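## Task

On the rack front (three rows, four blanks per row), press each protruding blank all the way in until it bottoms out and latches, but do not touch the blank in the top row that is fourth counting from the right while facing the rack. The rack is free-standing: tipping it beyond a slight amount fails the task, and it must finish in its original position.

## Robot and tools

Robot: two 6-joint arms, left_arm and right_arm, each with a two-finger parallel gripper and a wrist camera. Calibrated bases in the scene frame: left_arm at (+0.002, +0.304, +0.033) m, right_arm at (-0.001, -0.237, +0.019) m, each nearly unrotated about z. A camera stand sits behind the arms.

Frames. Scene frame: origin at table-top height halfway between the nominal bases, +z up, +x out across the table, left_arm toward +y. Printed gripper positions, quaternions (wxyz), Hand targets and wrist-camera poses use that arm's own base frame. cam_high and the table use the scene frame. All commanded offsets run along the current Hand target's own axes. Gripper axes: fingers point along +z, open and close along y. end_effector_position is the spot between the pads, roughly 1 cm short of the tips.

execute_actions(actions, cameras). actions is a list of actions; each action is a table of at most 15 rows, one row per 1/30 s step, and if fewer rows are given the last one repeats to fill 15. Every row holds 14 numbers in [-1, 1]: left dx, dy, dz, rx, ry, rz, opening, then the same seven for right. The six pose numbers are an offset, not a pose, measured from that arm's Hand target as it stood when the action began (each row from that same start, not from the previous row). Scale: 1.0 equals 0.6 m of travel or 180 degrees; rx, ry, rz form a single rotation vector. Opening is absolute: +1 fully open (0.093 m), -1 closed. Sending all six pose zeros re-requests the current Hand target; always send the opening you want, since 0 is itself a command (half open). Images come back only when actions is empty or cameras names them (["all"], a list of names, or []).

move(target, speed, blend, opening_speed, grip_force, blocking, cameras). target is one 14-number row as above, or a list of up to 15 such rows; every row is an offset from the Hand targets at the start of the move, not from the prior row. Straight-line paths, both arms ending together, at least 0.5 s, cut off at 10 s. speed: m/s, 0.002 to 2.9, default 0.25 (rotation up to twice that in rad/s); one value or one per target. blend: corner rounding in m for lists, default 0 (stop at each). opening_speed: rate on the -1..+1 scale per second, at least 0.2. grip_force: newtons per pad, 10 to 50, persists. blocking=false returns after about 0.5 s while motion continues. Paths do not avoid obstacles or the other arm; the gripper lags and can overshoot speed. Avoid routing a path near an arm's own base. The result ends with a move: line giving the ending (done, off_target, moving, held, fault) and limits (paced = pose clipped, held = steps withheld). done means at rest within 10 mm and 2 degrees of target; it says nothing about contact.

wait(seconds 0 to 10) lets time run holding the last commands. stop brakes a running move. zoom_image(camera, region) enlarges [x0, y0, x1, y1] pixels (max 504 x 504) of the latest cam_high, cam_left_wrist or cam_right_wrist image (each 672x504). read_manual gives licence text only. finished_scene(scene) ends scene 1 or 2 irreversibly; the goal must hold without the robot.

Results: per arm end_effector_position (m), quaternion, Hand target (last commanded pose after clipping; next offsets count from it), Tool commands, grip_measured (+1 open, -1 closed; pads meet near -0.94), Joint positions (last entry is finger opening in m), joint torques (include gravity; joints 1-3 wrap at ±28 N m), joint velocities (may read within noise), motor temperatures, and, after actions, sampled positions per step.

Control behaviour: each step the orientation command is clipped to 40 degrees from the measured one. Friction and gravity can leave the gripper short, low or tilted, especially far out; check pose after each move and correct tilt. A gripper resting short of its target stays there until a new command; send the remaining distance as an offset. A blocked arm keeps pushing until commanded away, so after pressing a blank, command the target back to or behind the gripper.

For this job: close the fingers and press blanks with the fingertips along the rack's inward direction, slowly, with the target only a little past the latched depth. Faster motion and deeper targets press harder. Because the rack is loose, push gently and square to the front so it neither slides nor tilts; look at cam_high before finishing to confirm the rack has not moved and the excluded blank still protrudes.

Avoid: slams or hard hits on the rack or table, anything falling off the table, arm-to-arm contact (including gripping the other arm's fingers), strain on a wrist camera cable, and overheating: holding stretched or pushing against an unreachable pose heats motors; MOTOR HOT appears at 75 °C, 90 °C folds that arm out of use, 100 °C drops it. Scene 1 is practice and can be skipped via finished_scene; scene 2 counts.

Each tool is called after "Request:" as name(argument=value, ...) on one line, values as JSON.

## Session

Request:
execute_actions(actions=[])

Scene clock: 0.00 s.
left_arm: end_effector_position=(+0.3997, -0.0387, +0.1084) grip_measured=+1.000 end_effector_quat_wxyz=(+0.610, +0.034, +0.792, +0.009) | right_arm: end_effector_position=(+0.3746, -0.0542, +0.0708) grip_measured=+1.000 end_effector_quat_wxyz=(+0.552, +0.129, +0.820, -0.078)
Joint positions: left_arm=[-0.143 1.585 0.382 0.942 -0.11 0.028 0.093] | right_arm=[-0.037 1.588 0.332 0.857 0.24 0.116 0.093]
Joint velocities: within noise
Joint torques (N m): no reading
Motor temperatures (°C): left_arm=[30 29 33 30 26 28 27] | right_arm=[26 33 35 31 25 25 27]
Heat: left arm: 33 °C; right arm: 35 °C.
Hand target: left_arm +0.4033, -0.0392, +0.1198; +0.623, +0.032, +0.781, +0.007 | right_arm +0.3765, -0.0542, +0.0742; +0.556, +0.130, +0.817, -0.078
Tool commands: left_gripper/opening=+1.0 right_gripper/opening=+1.0
camera_calibration:
cam_left_wrist: T_world_to_cam=[[-0.014079, -0.997855, -0.0639323, -0.0238852], [-0.661974, 0.0572218, -0.747339, 0.382666], [0.749394, 0.0317998, -0.66136, -0.138959], [0, 0, 0, 1]] pos_world=[0.357114, -0.041312, 0.192552]
cam_right_wrist: T_world_to_cam=[[-0.303617, -0.952702, -0.0132942, 0.0631805], [-0.683385, 0.227468, -0.693717, 0.357879], [0.663929, -0.201539, -0.720125, -0.120953], [0, 0, 0, 1]] pos_world=[0.344056, -0.0455906, 0.162005]

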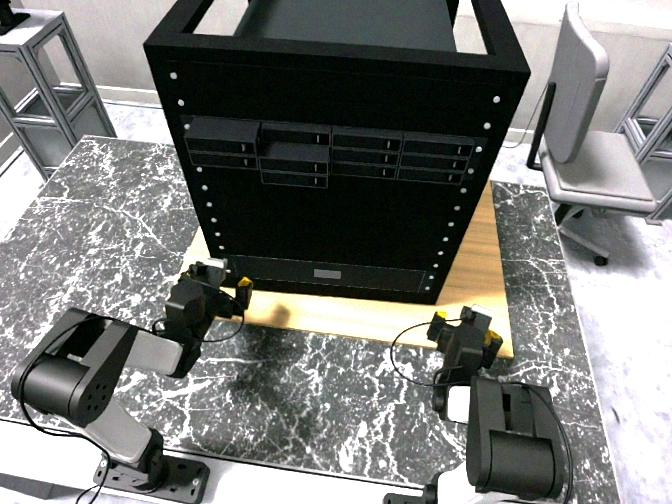

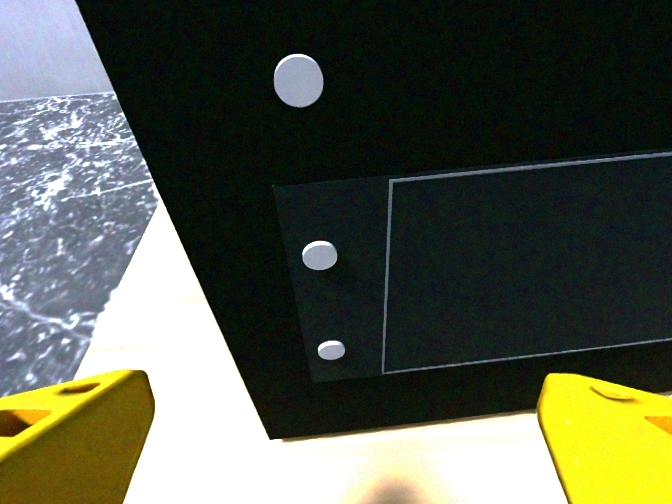

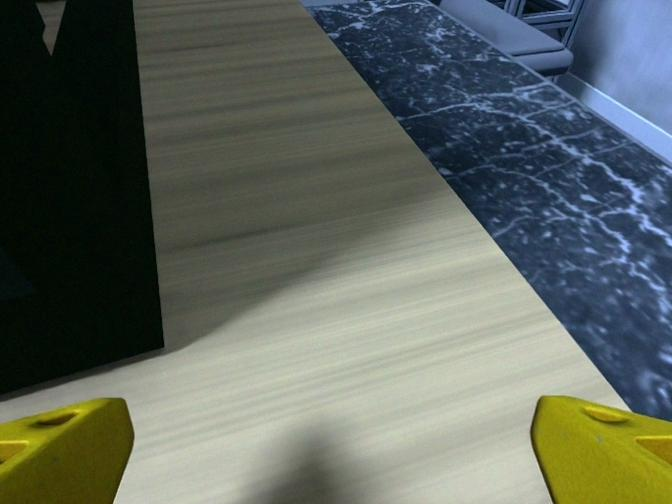

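Request:
move(target=[-0.5152,-0.2110,-0.2655,-0.0287,-0.0708,-0.0196,-0.9,-0.5320,0.2428,-0.4085,-0.1013,-0.1185,-0.0249,-0.9], cameras=["all"])

Scene clock: 19.57 s.
left_arm: end_effector_position=(+0.3133, -0.1810, +0.4350) grip_measured=-0.897 end_effector_quat_wxyz=(+0.700, -0.007, +0.714, +0.026) | right_arm: end_effector_position=(+0.3145, +0.1114, +0.4583) grip_measured=-0.897 end_effector_quat_wxyz=(+0.707, -0.006, +0.708, +0.012)
Joint positions: left_arm=[-0.916 1.204 1.291 -0.122 -0.962 -0.001 0.002] | right_arm=[0.632 1.032 1.281 -0.251 0.607 0.01 0.002]
Joint torques (N m): left_arm=[-0.61 -3.7 9.21 1.73 -0.12 -0.08] | right_arm=[0.28 -1.44 10.67 2.53 0.13 -0.14]
Motor temperatures (°C): left_arm=[30 31 35 36 26 28 27] | right_arm=[26 34 38 35 25 25 27]
Heat: left arm: 36 °C; right arm: 38 °C.
Hand target: left_arm +0.3111, -0.1794, +0.4496; +0.707, -0.019, +0.707, +0.020 | right_arm +0.3133, +0.1113, +0.4637; +0.707, -0.008, +0.707, +0.008
Off the commanded pose: left_arm 0.015 m, 2 deg | right_arm 0.006 m, 1 deg.
move: off_target (left_arm)
camera_calibration:
cam_left_wrist: T_world_to_cam=[[0.0764609, -0.996638, -0.029433, -0.189338], [-0.467842, -0.0097929, -0.883758, 0.564162], [0.880498, 0.0813429, -0.467018, 0.0297423], [0, 0, 0, 1]] pos_world=[0.252228, -0.185596, 0.5069]
cam_right_wrist: T_world_to_cam=[[0.0206185, -0.999741, -0.00967263, 0.109432], [-0.406352, 0.000459805, -0.913716, 0.586874], [0.913484, 0.0227699, -0.406237, -0.0158815], [0, 0, 0, 1]] pos_world=[0.250729, 0.109496, 0.530843]

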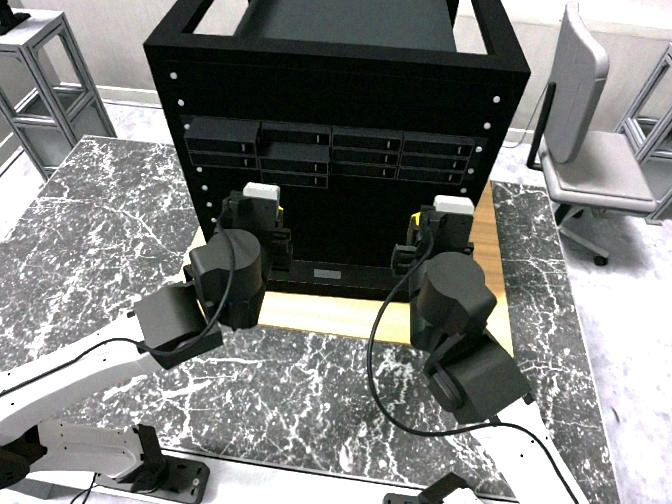

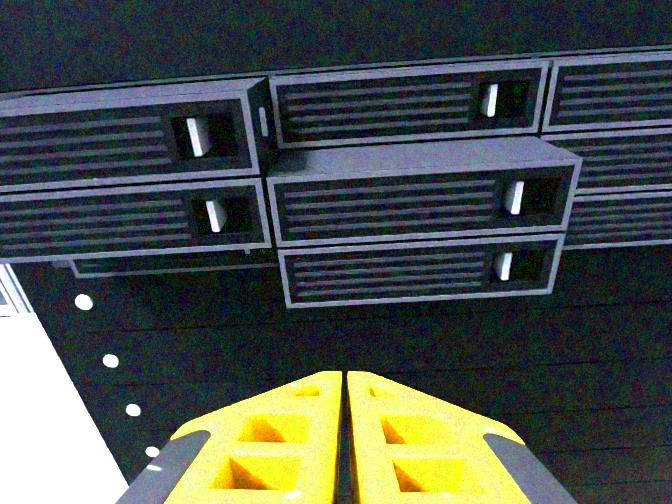

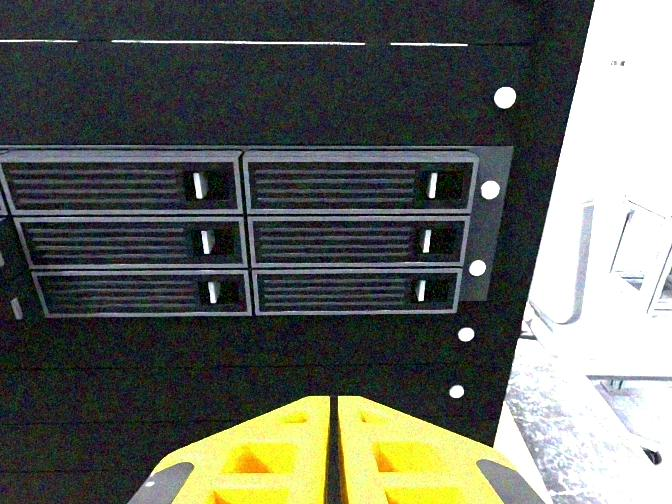

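Request:
move(target=[0.0443,-0.0528,0.0853,0,-0.1111,0,-0.9,0,0,0,0,0,0,-0.9], cameras=["cam_left_wrist"], speed=0.2)

Scene clock: 45.90 s.
left_arm: end_effector_position=(+0.3621, -0.2088, +0.4214) grip_measured=-0.897 end_effector_quat_wxyz=(+0.815, -0.017, +0.579, +0.023) | right_arm: end_effector_position=(+0.3145, +0.1114, +0.4582) grip_measured=-0.897 end_effector_quat_wxyz=(+0.706, -0.006, +0.708, +0.012)
Joint positions: left_arm=[-0.82 1.438 1.02 0.918 -0.814 0.377 0.002] | right_arm=[0.632 1.032 1.281 -0.251 0.607 0.01 0.002]
Joint torques (N m): left_arm=[0.95 -5.38 6.42 1.64 0.35 -0.03] | right_arm=[0.43 -1.17 10.56 2.49 0.08 -0.18]
Motor temperatures (°C): left_arm=[30 31 41 35 26 28 27] | right_arm=[26 33 46 39 25 25 27]
Heat: left arm: 41 °C; right arm: 46 °C.
Hand target: left_arm +0.3640, -0.2082, +0.4229; +0.819, -0.015, +0.573, +0.023 | right_arm +0.3133, +0.1112, +0.4637; +0.707, -0.008, +0.707, +0.008
Off the commanded pose: left_arm 0.003 m, 1 deg | right_arm 0.006 m, 1 deg.
move: done
camera_calibration:
cam_left_wrist: T_world_to_cam=[[0.087064, -0.996153, 0.00991485, -0.241487], [-0.130403, -0.0212631, -0.991233, 0.495416], [0.987631, 0.0850078, -0.131752, -0.196722], [0, 0, 0, 1]] pos_world=[0.279917, -0.213301, 0.467548]
Images, in order (width x height): cam_left_wrist 672x504.

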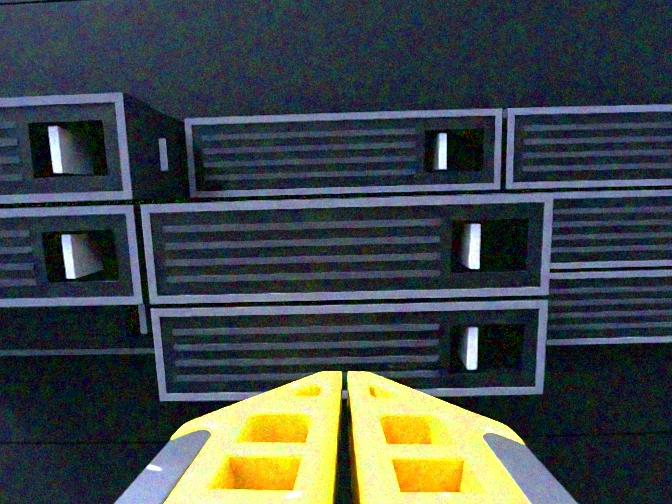

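Request:
move(target=[0.0319,-0.005,0.0877,0,0,0,-0.9,0,0,0,0,0,0,-0.9], cameras=["cam_left_wrist", "cam_right_wrist"], speed=0.06)

Scene clock: 57.67 s.
left_arm: end_effector_position=(+0.4184, -0.2077, +0.4051) grip_measured=-0.897 end_effector_quat_wxyz=(+0.808, -0.008, +0.588, +0.037) | right_arm: end_effector_position=(+0.3145, +0.1114, +0.4582) grip_measured=-0.897 end_effector_quat_wxyz=(+0.706, -0.006, +0.708, +0.012)
Joint positions: left_arm=[-0.699 1.585 1.127 0.879 -0.712 0.317 0.002] | right_arm=[0.632 1.032 1.281 -0.251 0.607 0.01 0.002]
Joint torques (N m): left_arm=[0.73 -6.95 9.74 1.58 0.33 -0.16] | right_arm=[0.36 -1.24 10.61 2.54 0.17 -0.14]
Heat: left arm: 41 °C; right arm: 48 °C.
Hand target: left_arm +0.4199, -0.2082, +0.4230; +0.819, -0.015, +0.573, +0.023 | right_arm +0.3133, +0.1112, +0.4638; +0.707, -0.008, +0.707, +0.008
Off the commanded pose: left_arm 0.018 m, 3 deg | right_arm 0.006 m, 1 deg.
move: off_target (left_arm)
camera_calibration:
cam_left_wrist: T_world_to_cam=[[0.0982009, -0.994896, -0.0232101, -0.236161], [-0.1531, 0.00794169, -0.988179, 0.500872], [0.983319, 0.100593, -0.151538, -0.241491], [0, 0, 0, 1]] pos_world=[0.337337, -0.21464, 0.452874]
cam_right_wrist: T_world_to_cam=[[0.0202, -0.999752, -0.0093831, 0.109284], [-0.406639, 0.00035827, -0.913589, 0.586798], [0.913366, 0.0222701, -0.406531, -0.0156794], [0, 0, 0, 1]] pos_world=[0.250728, 0.109396, 0.530744]
Images, in order (width x height): cam_left_wrist 672x504, cam_right_wrist 672x504.

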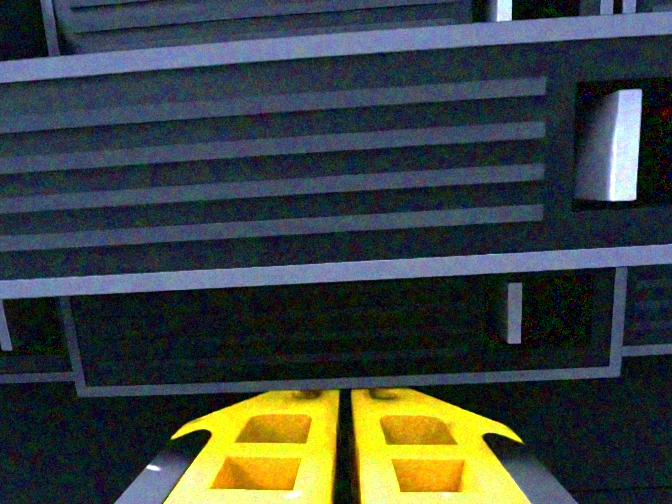

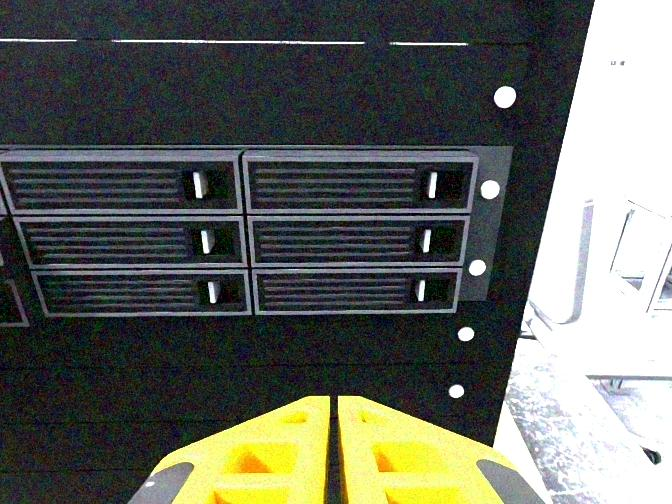

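Request:
move(target=[[0.0256,0,-0.0271,0,0,0,-0.9,0,0,0,0,0,0,-0.9],[0.01,0,-0.0605,0,0,0,-0.9,0,0,0,0,0,0,-0.9],[-0.0393,0,-0.0425,0,0,0,-0.9,0,0,0,0,0,0,-0.9]], cameras=["cam_left_wrist"], speed=0.08, blend=[0.003, 0.003, 0])

Scene clock: 73.77 s.
left_arm: end_effector_position=(+0.3965, -0.2160, +0.4095) grip_measured=-0.897 end_effector_quat_wxyz=(+0.806, +0.005, +0.590, +0.033) | right_arm: end_effector_position=(+0.3145, +0.1114, +0.4582) grip_measured=-0.897 end_effector_quat_wxyz=(+0.706, -0.006, +0.708, +0.012)
Joint positions: left_arm=[-0.753 1.528 1.091 0.859 -0.739 0.343 0.002] | right_arm=[0.632 1.032 1.281 -0.251 0.607 0.01 0.002]
Joint torques (N m): left_arm=[-0.62 -8.94 9.37 1.52 0.02 -0.01] | right_arm=[0.59 -1.29 10.65 2.53 0.15 -0.17]
Heat: left arm: 45 °C; right arm: 49 °C.
Hand target: left_arm +0.3880, -0.2099, +0.4365; +0.819, -0.015, +0.573, +0.023 | right_arm +0.3133, +0.1112, +0.4638; +0.707, -0.008, +0.707, +0.008
Off the commanded pose: left_arm 0.029 m, 4 deg | right_arm 0.006 m, 1 deg.
move: off_target (left_arm)
camera_calibration:
cam_left_wrist: T_world_to_cam=[[0.0764203, -0.996359, -0.0378082, -0.227811], [-0.159448, 0.0252191, -0.986884, 0.507695], [0.984244, 0.0814464, -0.15694, -0.220746], [0, 0, 0, 1]] pos_world=[0.315628, -0.221806, 0.457779]
Images, in order (width x height): cam_left_wrist 672x504.

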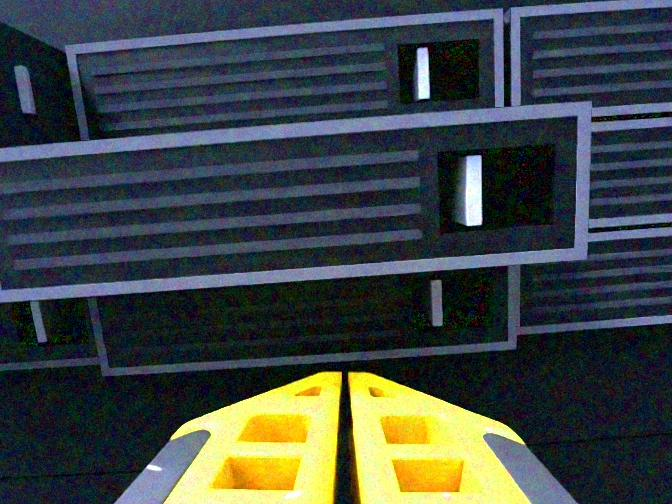

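Request:
move(target=[-0.0235,0.005,0.0085,0,0,0,-0.9,0,0,0,0,0,0,-0.9], cameras=["cam_left_wrist"], speed=0.1)

Scene clock: 81.53 s.
left_arm: end_effector_position=(+0.3955, -0.2151, +0.4239) grip_measured=-0.897 end_effector_quat_wxyz=(+0.806, +0.005, +0.591, +0.033) | right_arm: end_effector_position=(+0.3145, +0.1114, +0.4582) grip_measured=-0.897 end_effector_quat_wxyz=(+0.706, -0.006, +0.708, +0.012)
Joint positions: left_arm=[-0.753 1.512 1.137 0.795 -0.739 0.343 0.002] | right_arm=[0.632 1.032 1.281 -0.251 0.607 0.01 0.002]
Joint torques (N m): left_arm=[0.03 -8.73 9.4 1.58 0.11 -0.06] | right_arm=[0.39 -1.31 10.71 2.51 0.12 -0.11]
Heat: left arm: 44 °C; right arm: 50 °C.
Hand target: left_arm +0.3878, -0.2069, +0.4514; +0.819, -0.015, +0.573, +0.023 | right_arm +0.3133, +0.1112, +0.4638; +0.707, -0.008, +0.707, +0.008
Off the commanded pose: left_arm 0.030 m, 4 deg | right_arm 0.006 m, 1 deg.
move: off_target (left_arm)
camera_calibration:
cam_left_wrist: T_world_to_cam=[[0.0762963, -0.996292, -0.0397594, -0.225422], [-0.161376, 0.0270114, -0.986523, 0.522676], [0.983939, 0.0816843, -0.158716, -0.216663], [0, 0, 0, 1]] pos_world=[0.314729, -0.221007, 0.472282]
Images, in order (width x height): cam_left_wrist 672x504.

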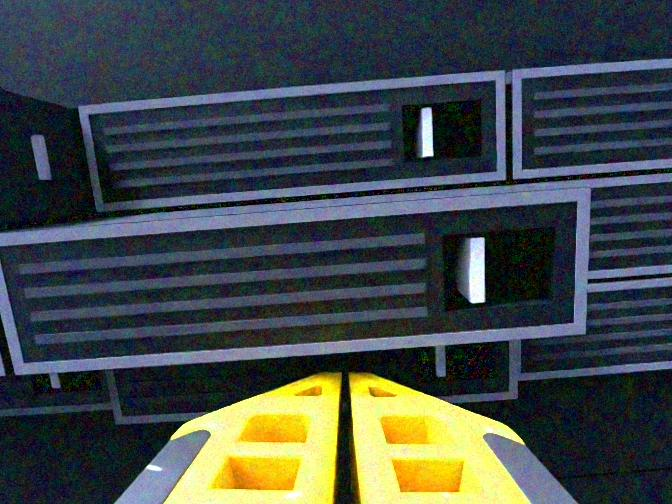

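Request:
move(target=[0.0292,0.0067,0.0462,0,0,0,-0.9,0,0,0,0,0,0,-0.9], cameras=["cam_left_wrist","cam_right_wrist"], speed=0.06)

Scene clock: 89.70 s.
left_arm: end_effector_position=(+0.4122, -0.2024, +0.4316) grip_measured=-0.897 end_effector_quat_wxyz=(+0.811, -0.012, +0.583, +0.031) | right_arm: end_effector_position=(+0.3145, +0.1114, +0.4581) grip_measured=-0.897 end_effector_quat_wxyz=(+0.706, -0.006, +0.708, +0.012)
Joint positions: left_arm=[-0.697 1.541 1.18 0.795 -0.708 0.31 0.002] | right_arm=[0.632 1.032 1.281 -0.251 0.607 0.01 0.002]
Joint torques (N m): left_arm=[2.03 -5.46 10.24 1.48 0.46 -0.18] | right_arm=[0.16 -1.35 10.51 2.57 0.19 -0.14]
Motor temperatures (°C): left_arm=[30 35 44 36 26 28 27] | right_arm=[26 33 51 42 25 25 27]
Heat: left arm: 44 °C; right arm: 51 °C.
Hand target: left_arm +0.4196, -0.2012, +0.4443; +0.819, -0.015, +0.573, +0.023 | right_arm +0.3133, +0.1112, +0.4637; +0.707, -0.008, +0.707, +0.008
Off the commanded pose: left_arm 0.015 m, 2 deg | right_arm 0.006 m, 1 deg.
move: off_target (left_arm)
camera_calibration:
cam_left_wrist: T_world_to_cam=[[0.0934387, -0.995593, -0.0080152, -0.234353], [-0.141664, -0.00532612, -0.9899, 0.519442], [0.985495, 0.0936305, -0.141537, -0.238503], [0, 0, 0, 1]] pos_world=[0.330528, -0.208223, 0.478561]
cam_right_wrist: T_world_to_cam=[[0.0201875, -0.999754, -0.00916618, 0.109271], [-0.406924, 0.000158238, -0.913462, 0.586866], [0.913239, 0.0221704, -0.406821, -0.0155758], [0, 0, 0, 1]] pos_world=[0.250828, 0.109496, 0.530744]
Images, in order (width x height): cam_left_wrist 672x504, cam_right_wrist 672x504.

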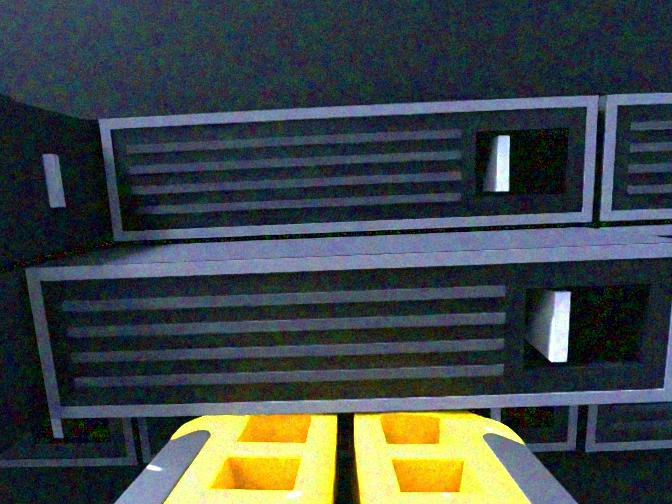

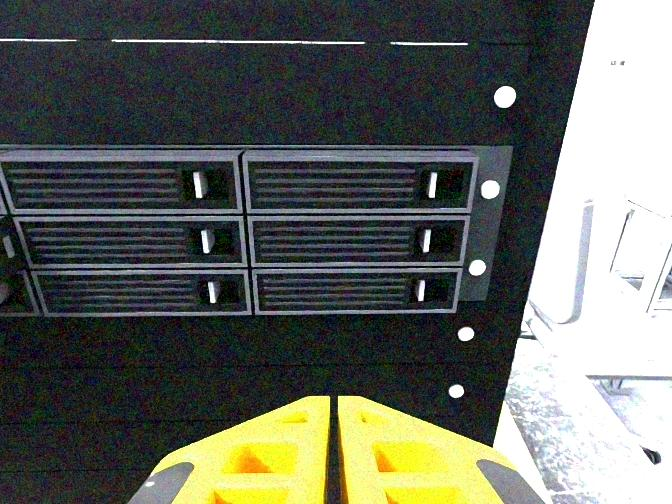

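Request:
move(target=[0.0122,0,0.0044,0,0,0,-0.9,0,0,0,0,0,0,-0.9], cameras=["cam_left_wrist"], speed=0.06)

Scene clock: 97.37 s.
left_arm: end_effector_position=(+0.4124, -0.2024, +0.4321) grip_measured=-0.897 end_effector_quat_wxyz=(+0.813, -0.016, +0.581, +0.028) | right_arm: end_effector_position=(+0.3145, +0.1114, +0.4581) grip_measured=-0.897 end_effector_quat_wxyz=(+0.706, -0.006, +0.708, +0.012)
Joint positions: left_arm=[-0.697 1.546 1.18 0.807 -0.709 0.305 0.002] | right_arm=[0.632 1.032 1.281 -0.251 0.607 0.01 0.002]
Joint torques (N m): left_arm=[3.07 -4.71 9.51 1.52 0.56 -0.23] | right_arm=[0.49 -1.5 10.66 2.51 0.14 -0.19]
Heat: left arm: 44 °C; right arm: 51 °C.
Hand target: left_arm +0.4246, -0.2009, +0.4385; +0.819, -0.015, +0.573, +0.023 | right_arm +0.3133, +0.1112, +0.4637; +0.707, -0.008, +0.707, +0.008
Off the commanded pose: left_arm 0.014 m, 1 deg | right_arm 0.006 m, 1 deg.
move: off_target (left_arm)
camera_calibration:
cam_left_wrist: T_world_to_cam=[[0.0926144, -0.995699, 0.00229273, -0.238521], [-0.135569, -0.014891, -0.990656, 0.515785], [0.98643, 0.0914381, -0.136365, -0.241689], [0, 0, 0, 1]] pos_world=[0.330424, -0.207716, 0.478554]
Images, in order (width x height): cam_left_wrist 672x504.

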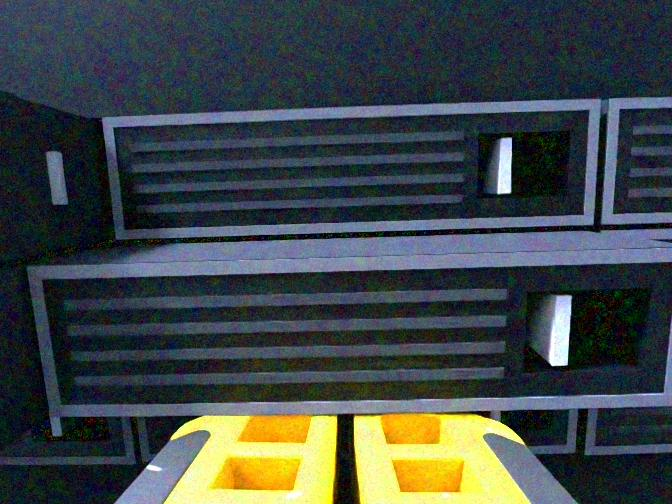

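Request:
move(target=[[0.0093,0,-0.0257,0,0,0,-0.9,0,0,0,0,0,0,-0.9],[-0.0182,0,-0.1012,0,0,0,-0.9,0,0,0,0,0,0,-0.9],[-0.0937,0,-0.0843,0,0,0,-0.9,0,0,0,0,0,0,-0.9]], cameras=["cam_left_wrist", "cam_high"], speed=0.12, blend=[0.003, 0.003, 0])

Scene clock: 111.37 s.
left_arm: end_effector_position=(+0.3671, -0.2100, +0.4513) grip_measured=-0.897 end_effector_quat_wxyz=(+0.809, +0.002, +0.587, +0.033) | right_arm: end_effector_position=(+0.3145, +0.1114, +0.4581) grip_measured=-0.897 end_effector_quat_wxyz=(+0.706, -0.006, +0.708, +0.012)
Joint positions: left_arm=[-0.806 1.422 1.149 0.731 -0.79 0.381 0.002] | right_arm=[0.632 1.032 1.281 -0.251 0.607 0.01 0.002]
Joint torques (N m): left_arm=[-0.95 -7.56 9.2 1.48 0.06 0] | right_arm=[0.49 -1.24 10.5 2.5 0.17 -0.18]
Heat: left arm: 44 °C; right arm: 52 °C.
Hand target: left_arm +0.3579, -0.2046, +0.4739; +0.819, -0.015, +0.573, +0.023 | right_arm +0.3133, +0.1112, +0.4637; +0.707, -0.008, +0.707, +0.008
Off the commanded pose: left_arm 0.025 m, 3 deg | right_arm 0.006 m, 1 deg.
move: off_target (left_arm)
camera_calibration:
cam_left_wrist: T_world_to_cam=[[0.0807035, -0.996163, -0.033852, -0.221363], [-0.151022, 0.0213498, -0.9883, 0.540805], [0.985231, 0.0848716, -0.148719, -0.18908], [0, 0, 0, 1]] pos_world=[0.285825, -0.216012, 0.498864]
Images, in order (width x height): cam_high 672x504, cam_left_wrist 672x504.

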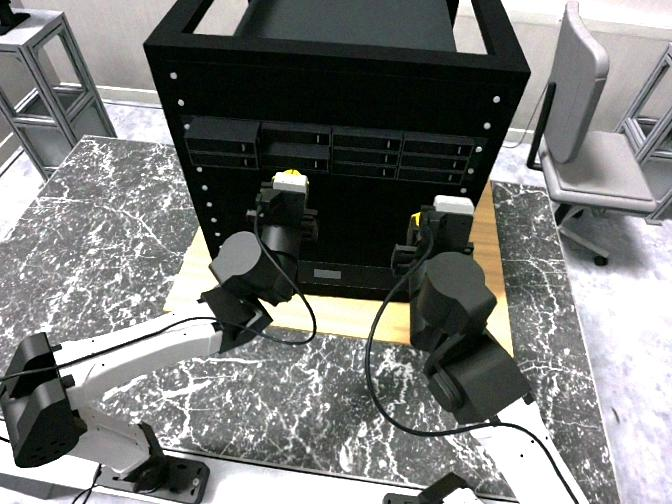

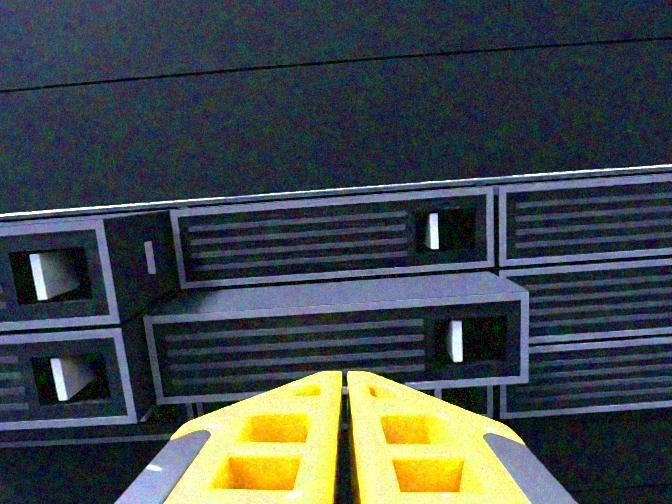

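Request:
move(target=[0.0552,0,0.0982,0,0,0,-0.9,0,0,0,0,0,0,-0.9], cameras=["cam_left_wrist"], speed=0.06)

Scene clock: 117.17 s.
left_arm: end_effector_position=(+0.4119, -0.2003, +0.4515) grip_measured=-0.897 end_effector_quat_wxyz=(+0.812, -0.018, +0.583, +0.031) | right_arm: end_effector_position=(+0.3145, +0.1114, +0.4581) grip_measured=-0.897 end_effector_quat_wxyz=(+0.706, -0.006, +0.708, +0.012)
Joint positions: left_arm=[-0.696 1.534 1.25 0.721 -0.716 0.306 0.002] | right_arm=[0.632 1.032 1.281 -0.251 0.607 0.01 0.002]
Joint torques (N m): left_arm=[2.91 -4.44 10.99 1.46 0.61 -0.21] | right_arm=[0.4 -1.2 10.65 2.52 0.18 -0.16]
Heat: left arm: 45 °C; right arm: 52 °C.
Hand target: left_arm +0.4245, -0.2009, +0.4630; +0.819, -0.015, +0.573, +0.023 | right_arm +0.3133, +0.1112, +0.4637; +0.707, -0.008, +0.707, +0.008
Off the commanded pose: left_arm 0.017 m, 2 deg | right_arm 0.006 m, 1 deg.
move: off_target (left_arm)
camera_calibration:
cam_left_wrist: T_world_to_cam=[[0.100319, -0.994955, 0.000592378, -0.238714], [-0.140358, -0.0147414, -0.989991, 0.536783], [0.985005, 0.0992315, -0.141129, -0.234457], [0, 0, 0, 1]] pos_world=[0.330231, -0.206331, 0.498463]
Images, in order (width x height): cam_left_wrist 672x504.

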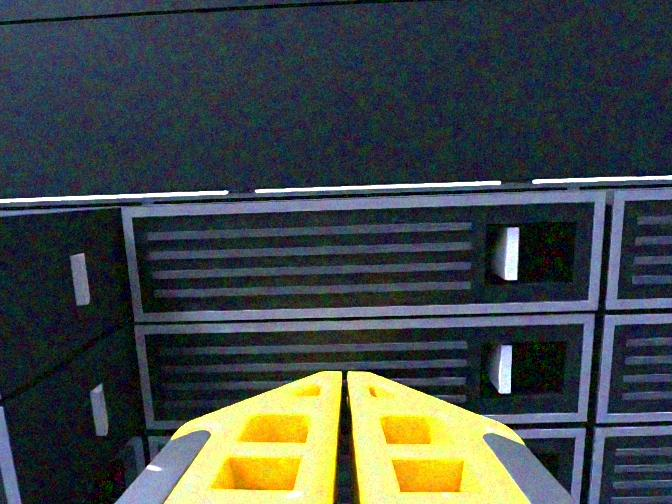

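Request:
move(target=[[-0.0425,0,-0.1167,0,0,0,-0.9,0,0,0,0,0,0,-0.9],[-0.0423,0.1788,-0.1065,0,-0.0278,0,-0.9,0,0,0,0,0,0,-0.9]], cameras=["cam_left_wrist"], speed=0.15, blend=[0.005, 0])

Scene clock: 131.83 s.
left_arm: end_effector_position=(+0.3533, -0.1000, +0.4626) grip_measured=-0.897 end_effector_quat_wxyz=(+0.840, -0.015, +0.542, +0.029) | right_arm: end_effector_position=(+0.3145, +0.1114, +0.4581) grip_measured=-0.897 end_effector_quat_wxyz=(+0.706, -0.006, +0.708, +0.012)
Joint positions: left_arm=[-0.501 1.144 0.921 0.714 -0.508 0.262 0.002] | right_arm=[0.632 1.032 1.281 -0.251 0.607 0.01 0.002]
Joint torques (N m): left_arm=[1.01 -4.64 6 1.55 0.29 -0.23] | right_arm=[0.46 -1.2 10.54 2.51 0.13 -0.12]
Motor temperatures (°C): left_arm=[30 34 49 37 26 28 27] | right_arm=[26 32 53 44 25 25 27]
Heat: left arm: 49 °C; right arm: 53 °C.
Hand target: left_arm +0.3500, -0.0975, +0.4652; +0.843, -0.014, +0.537, +0.023 | right_arm +0.3133, +0.1112, +0.4638; +0.707, -0.008, +0.707, +0.008
Off the commanded pose: left_arm 0.005 m, 1 deg | right_arm 0.006 m, 1 deg.
move: done
camera_calibration:
cam_left_wrist: T_world_to_cam=[[0.0931368, -0.995643, 0.00451905, -0.132418], [-0.0415285, -0.0084195, -0.999102, 0.510821], [0.994787, 0.0928655, -0.0421317, -0.234959], [0, 0, 0, 1]] pos_world=[0.267281, -0.10572, 0.501062]
Images, in order (width x height): cam_left_wrist 672x504.

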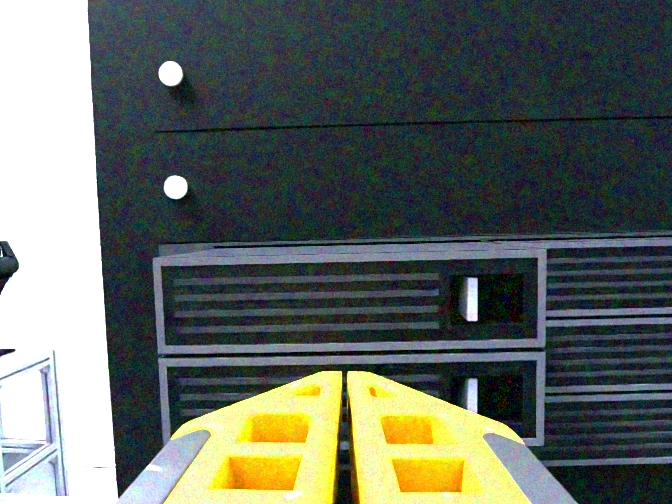

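Request:
move(target=[0.0279,-0.0033,-0.0132,0,0,0,-0.9,0,0,0,0,0,0,-0.9], cameras=["cam_left_wrist"], speed=0.1)

Scene clock: 142.73 s.
left_arm: end_effector_position=(+0.3541, -0.1006, +0.4417) grip_measured=-0.897 end_effector_quat_wxyz=(+0.837, -0.012, +0.547, +0.031) | right_arm: end_effector_position=(+0.3145, +0.1114, +0.4581) grip_measured=-0.897 end_effector_quat_wxyz=(+0.706, -0.006, +0.708, +0.012)
Joint positions: left_arm=[-0.501 1.144 0.848 0.774 -0.507 0.262 0.002] | right_arm=[0.632 1.032 1.281 -0.251 0.607 0.01 0.002]
Joint torques (N m): left_arm=[0.21 -4.51 6.22 1.76 0.27 -0.16] | right_arm=[0.44 -1.39 10.47 2.53 0.14 -0.12]
Heat: left arm: 46 °C; right arm: 54 °C.
Hand target: left_arm +0.3500, -0.0995, +0.4466; +0.843, -0.014, +0.537, +0.023 | right_arm +0.3133, +0.1112, +0.4638; +0.707, -0.008, +0.707, +0.008
Off the commanded pose: left_arm 0.007 m, 2 deg | right_arm 0.006 m, 1 deg.
move: done
camera_calibration:
cam_left_wrist: T_world_to_cam=[[0.0926876, -0.995692, -0.0024947, -0.129657], [-0.0527518, -0.0024086, -0.998605, 0.494421], [0.994297, 0.0926899, -0.0527478, -0.231808], [0, 0, 0, 1]] pos_world=[0.268585, -0.106422, 0.481181]
Images, in order (width x height): cam_left_wrist 672x504.

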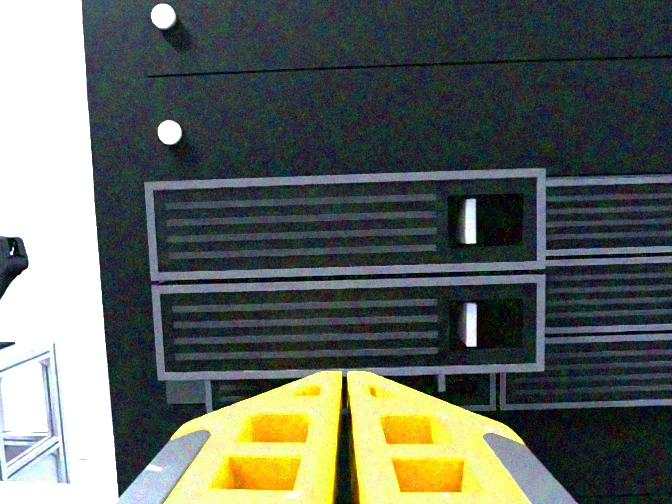

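Request:
move(target=[-0.0191,0,0.0236,0,0,0,-0.9,0,0,0,0,0,0,-0.9], cameras=["cam_left_wrist"], speed=0.1)

Scene clock: 147.20 s.
left_arm: end_effector_position=(+0.3580, -0.1001, +0.4471) grip_measured=-0.897 end_effector_quat_wxyz=(+0.834, -0.009, +0.550, +0.032) | right_arm: end_effector_position=(+0.3145, +0.1114, +0.4581) grip_measured=-0.897 end_effector_quat_wxyz=(+0.706, -0.006, +0.708, +0.012)
Joint positions: left_arm=[-0.491 1.151 0.883 0.734 -0.498 0.257 0.002] | right_arm=[0.632 1.032 1.281 -0.251 0.607 0.01 0.002]
Joint torques (N m): left_arm=[0.99 -3.29 9.58 1.62 0.28 -0.2] | right_arm=[0.53 -1.21 10.59 2.52 0.14 -0.14]
Heat: left arm: 46 °C; right arm: 54 °C.
Hand target: left_arm +0.3581, -0.0991, +0.4629; +0.843, -0.014, +0.537, +0.024 | right_arm +0.3133, +0.1112, +0.4638; +0.707, -0.008, +0.707, +0.008
Off the commanded pose: left_arm 0.016 m, 2 deg | right_arm 0.006 m, 1 deg.
move: off_target (left_arm)
camera_calibration:
cam_left_wrist: T_world_to_cam=[[0.0923399, -0.99569, -0.00861645, -0.126765], [-0.0619056, 0.00289601, -0.998078, 0.50356], [0.993801, 0.0926958, -0.0613714, -0.231444], [0, 0, 0, 1]] pos_world=[0.272888, -0.106223, 0.487296]
Images, in order (width x height): cam_left_wrist 672x504.

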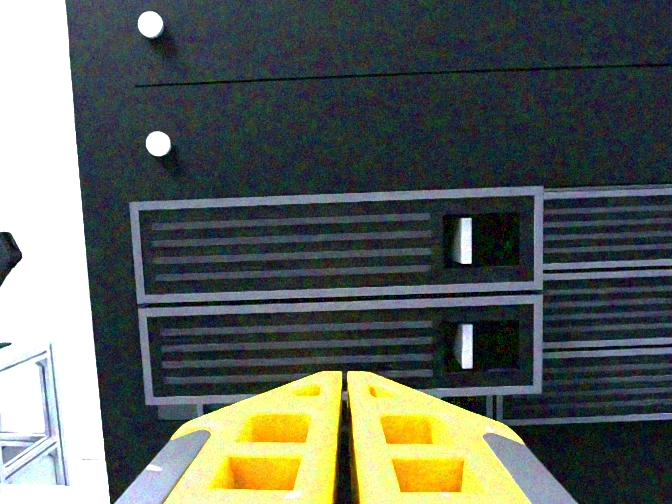

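Request:
move(target=[0.0190,0,0.0408,0,0,0,-0.9,0,0,0,0,0,0,-0.9], cameras=["cam_left_wrist"], speed=0.06)

Scene clock: 151.30 s.
left_arm: end_effector_position=(+0.3868, -0.0995, +0.4406) grip_measured=-0.897 end_effector_quat_wxyz=(+0.828, -0.006, +0.560, +0.035) | right_arm: end_effector_position=(+0.3145, +0.1114, +0.4581) grip_measured=-0.897 end_effector_quat_wxyz=(+0.706, -0.006, +0.708, +0.012)
Joint positions: left_arm=[-0.437 1.246 0.94 0.735 -0.452 0.229 0.002] | right_arm=[0.632 1.032 1.281 -0.251 0.607 0.01 0.002]
Joint torques (N m): left_arm=[1.02 -4.38 9.84 1.79 0.3 -0.2] | right_arm=[0.44 -1.25 10.56 2.49 0.24 -0.14]
Heat: left arm: 46 °C; right arm: 54 °C.
Hand target: left_arm +0.3849, -0.0977, +0.4629; +0.843, -0.014, +0.537, +0.023 | right_arm +0.3133, +0.1112, +0.4638; +0.707, -0.008, +0.707, +0.008
Off the commanded pose: left_arm 0.022 m, 4 deg | right_arm 0.006 m, 1 deg.
move: off_target (left_arm)
camera_calibration:
cam_left_wrist: T_world_to_cam=[[0.0936398, -0.995409, -0.0197921, -0.124424], [-0.0846153, 0.0118508, -0.996343, 0.507833], [0.992004, 0.0949721, -0.0831172, -0.249976], [0, 0, 0, 1]] pos_world=[0.302599, -0.10613, 0.482736]
Images, in order (width x height): cam_left_wrist 672x504.

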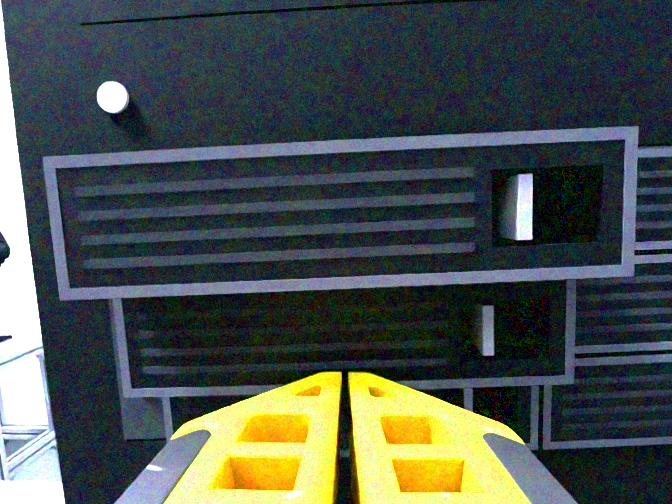

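Request:
move(target=[-0.0252,0,-0.0105,0,-0.0167,0,-0.9,0,0,0,0,0,0,-0.9], cameras=["cam_left_wrist"], speed=0.1)

Scene clock: 157.33 s.
left_arm: end_effector_position=(+0.3818, -0.0974, +0.4520) grip_measured=-0.897 end_effector_quat_wxyz=(+0.842, -0.012, +0.539, +0.035) | right_arm: end_effector_position=(+0.3145, +0.1114, +0.4581) grip_measured=-0.897 end_effector_quat_wxyz=(+0.706, -0.006, +0.708, +0.012)
Joint positions: left_arm=[-0.437 1.246 0.94 0.791 -0.451 0.244 0.002] | right_arm=[0.632 1.032 1.281 -0.251 0.607 0.01 0.002]
Joint torques (N m): left_arm=[-0.53 -5.6 8.7 1.79 0.3 -0.03] | right_arm=[0.38 -1.36 10.55 2.54 0.14 -0.13]
Heat: left arm: 45 °C; right arm: 54 °C.
Hand target: left_arm +0.3729, -0.0984, +0.4739; +0.857, -0.014, +0.515, +0.024 | right_arm +0.3133, +0.1112, +0.4638; +0.707, -0.008, +0.707, +0.008
Off the commanded pose: left_arm 0.024 m, 4 deg | right_arm 0.006 m, 1 deg.
move: off_target (left_arm)
camera_calibration:
cam_left_wrist: T_world_to_cam=[[0.099146, -0.995059, -0.00527953, -0.130142], [-0.0345824, 0.00185683, -0.9994, 0.500062], [0.994472, 0.0992691, -0.0342275, -0.266861], [0, 0, 0, 1]] pos_world=[0.295582, -0.103936, 0.489941]
Images, in order (width x height): cam_left_wrist 672x504.

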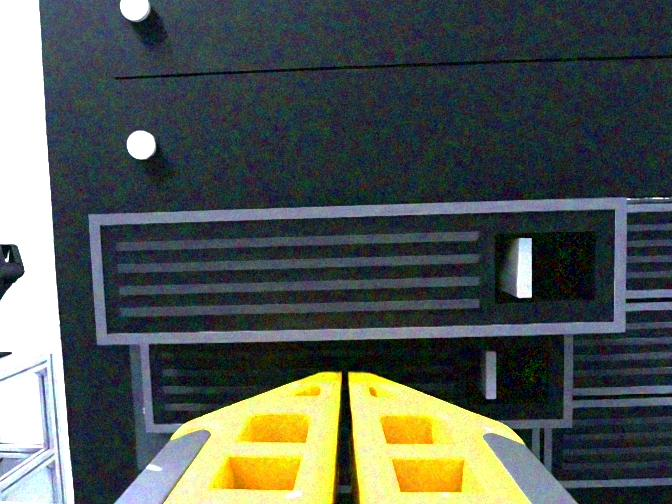

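Request:
move(target=[0.0405,0,0.0655,0,0,0,-0.9,0,0,0,0,0,0,-0.9], cameras=["cam_left_wrist"], speed=0.05)

Scene clock: 163.63 s.
left_arm: end_effector_position=(+0.4044, -0.0982, +0.4530) grip_measured=-0.897 end_effector_quat_wxyz=(+0.847, -0.014, +0.530, +0.029) | right_arm: end_effector_position=(+0.3145, +0.1114, +0.4581) grip_measured=-0.897 end_effector_quat_wxyz=(+0.706, -0.006, +0.708, +0.012)
Joint positions: left_arm=[-0.401 1.338 0.993 0.842 -0.411 0.222 0.002] | right_arm=[0.632 1.032 1.281 -0.251 0.607 0.01 0.002]
Joint torques (N m): left_arm=[3.33 -1.44 12.64 1.59 0.55 -0.2] | right_arm=[0.51 -1.21 10.65 2.52 0.08 -0.16]
Heat: left arm: 45 °C; right arm: 54 °C.
Hand target: left_arm +0.4190, -0.0958, +0.4710; +0.857, -0.014, +0.515, +0.024 | right_arm +0.3133, +0.1112, +0.4638; +0.707, -0.008, +0.707, +0.008
Off the commanded pose: left_arm 0.023 m, 2 deg | right_arm 0.006 m, 1 deg.
move: off_target (left_arm)
camera_calibration:
cam_left_wrist: T_world_to_cam=[[0.0914961, -0.995795, 0.0045816, -0.134661], [-0.0139612, -0.00588322, -0.999885, 0.492868], [0.995708, 0.0914217, -0.0144408, -0.299454], [0, 0, 0, 1]] pos_world=[0.317371, -0.103818, 0.489104]
Images, in order (width x height): cam_left_wrist 672x504.

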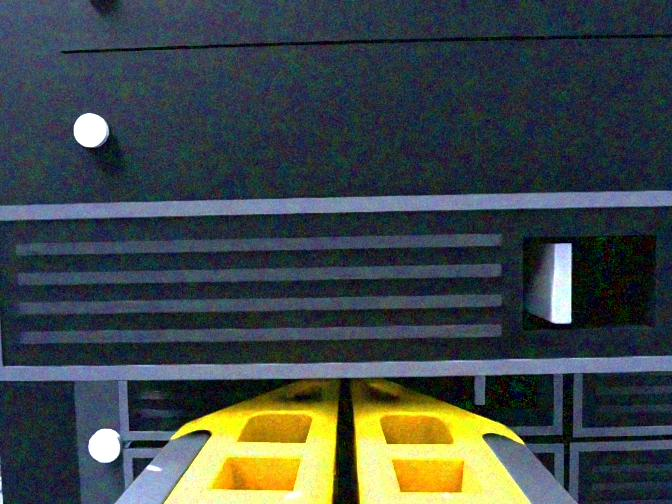

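Request:
zoom_image(camera="cam_left_wrist", region=[460, 360, 672, 504])

Scaled by 2.377 from the camera's 672x504 image, which has a finer 960x720 frame.

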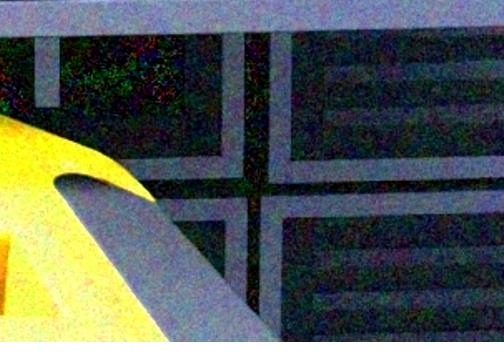

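Request:
move(target=[[-0.0323,0,-0.0963,0,0,0,-0.9,0,0,0,0,0,0,-0.9],[-0.0718,-0.1293,-0.1740,0,0.1556,0,-0.9,0,0,0,0,0,0,-0.9]], cameras=["all"], speed=0.15, blend=[0.005, 0])

Request:
zoom_image(camera="cam_left_wrist", region=[0, 60, 400, 330])

Scene clock: 176.17 s.
left_arm: end_effector_position=(+0.3131, -0.1809, +0.4452) grip_measured=-0.897 end_effector_quat_wxyz=(+0.699, -0.003, +0.714, +0.031) | right_arm: end_effector_position=(+0.3145, +0.1114, +0.4581) grip_measured=-0.897 end_effector_quat_wxyz=(+0.706, -0.006, +0.708, +0.012)
Joint positions: left_arm=[-0.916 1.217 1.341 -0.159 -0.963 0.011 0.002] | right_arm=[0.632 1.032 1.281 -0.251 0.607 0.01 0.002]
Joint torques (N m): left_arm=[-0.61 -3.71 9.32 1.73 -0.18 -0.2] | right_arm=[0.43 -1.46 10.35 2.52 0.15 -0.14]
Motor temperatures (°C): left_arm=[30 32 50 37 26 28 27] | right_arm=[26 32 55 45 25 25 27]
Heat: left arm: 50 °C; right arm: 55 °C.
Hand target: left_arm +0.3110, -0.1794, +0.4599; +0.707, -0.019, +0.707, +0.020 | right_arm +0.3133, +0.1112, +0.4638; +0.707, -0.008, +0.707, +0.008
Off the commanded pose: left_arm 0.015 m, 3 deg | right_arm 0.006 m, 1 deg.
move: off_target (left_arm)
camera_calibration:
cam_left_wrist: T_world_to_cam=[[0.076546, -0.996194, -0.0416956, -0.183445], [-0.468353, 0.000993003, -0.883541, 0.575055], [0.880219, 0.0871597, -0.466494, 0.0354937], [0, 0, 0, 1]] pos_world=[0.252128, -0.186411, 0.516993]
cam_right_wrist: T_world_to_cam=[[0.0201875, -0.999754, -0.00916618, 0.109271], [-0.406924, 0.000158238, -0.913462, 0.586866], [0.913239, 0.0221704, -0.406821, -0.0155758], [0, 0, 0, 1]] pos_world=[0.250828, 0.109496, 0.530744]

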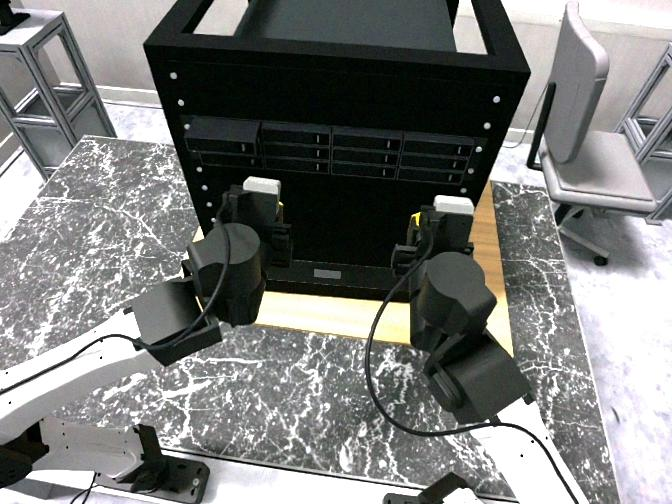

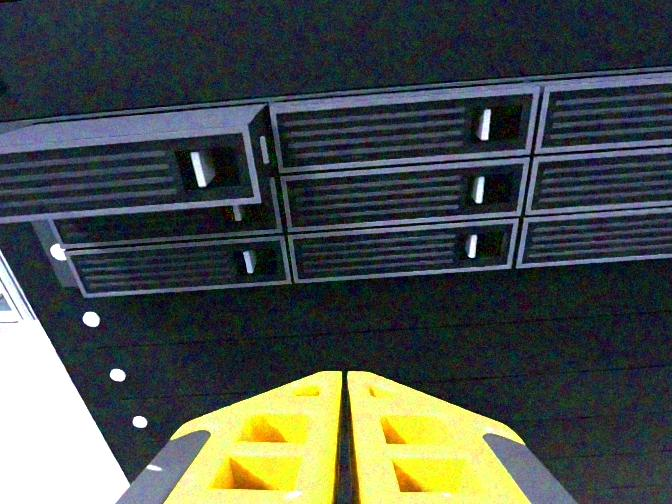

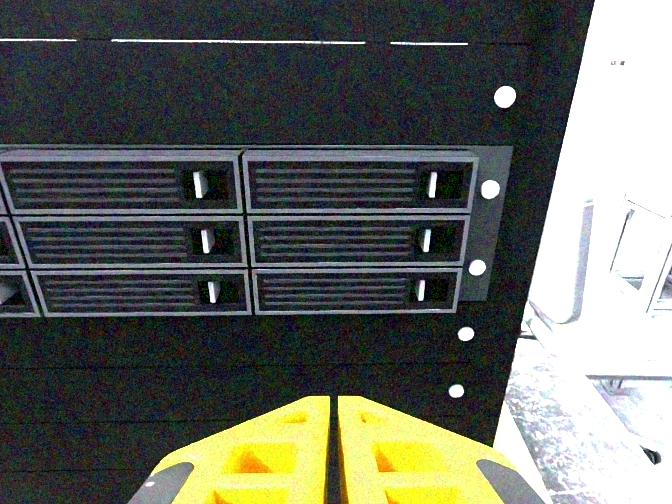

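Scaled by 1.260 from the camera's 672x504 image, which has a finer 960x720 frame.

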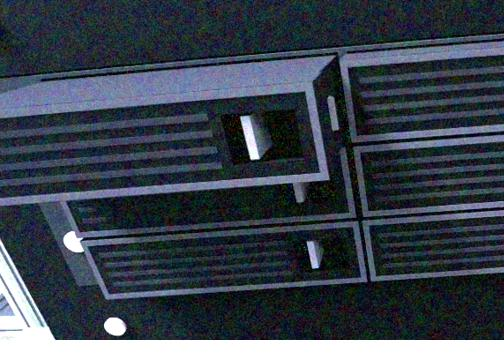

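Request:
finished_scene(scene=2)

The scene is finished: the task was done.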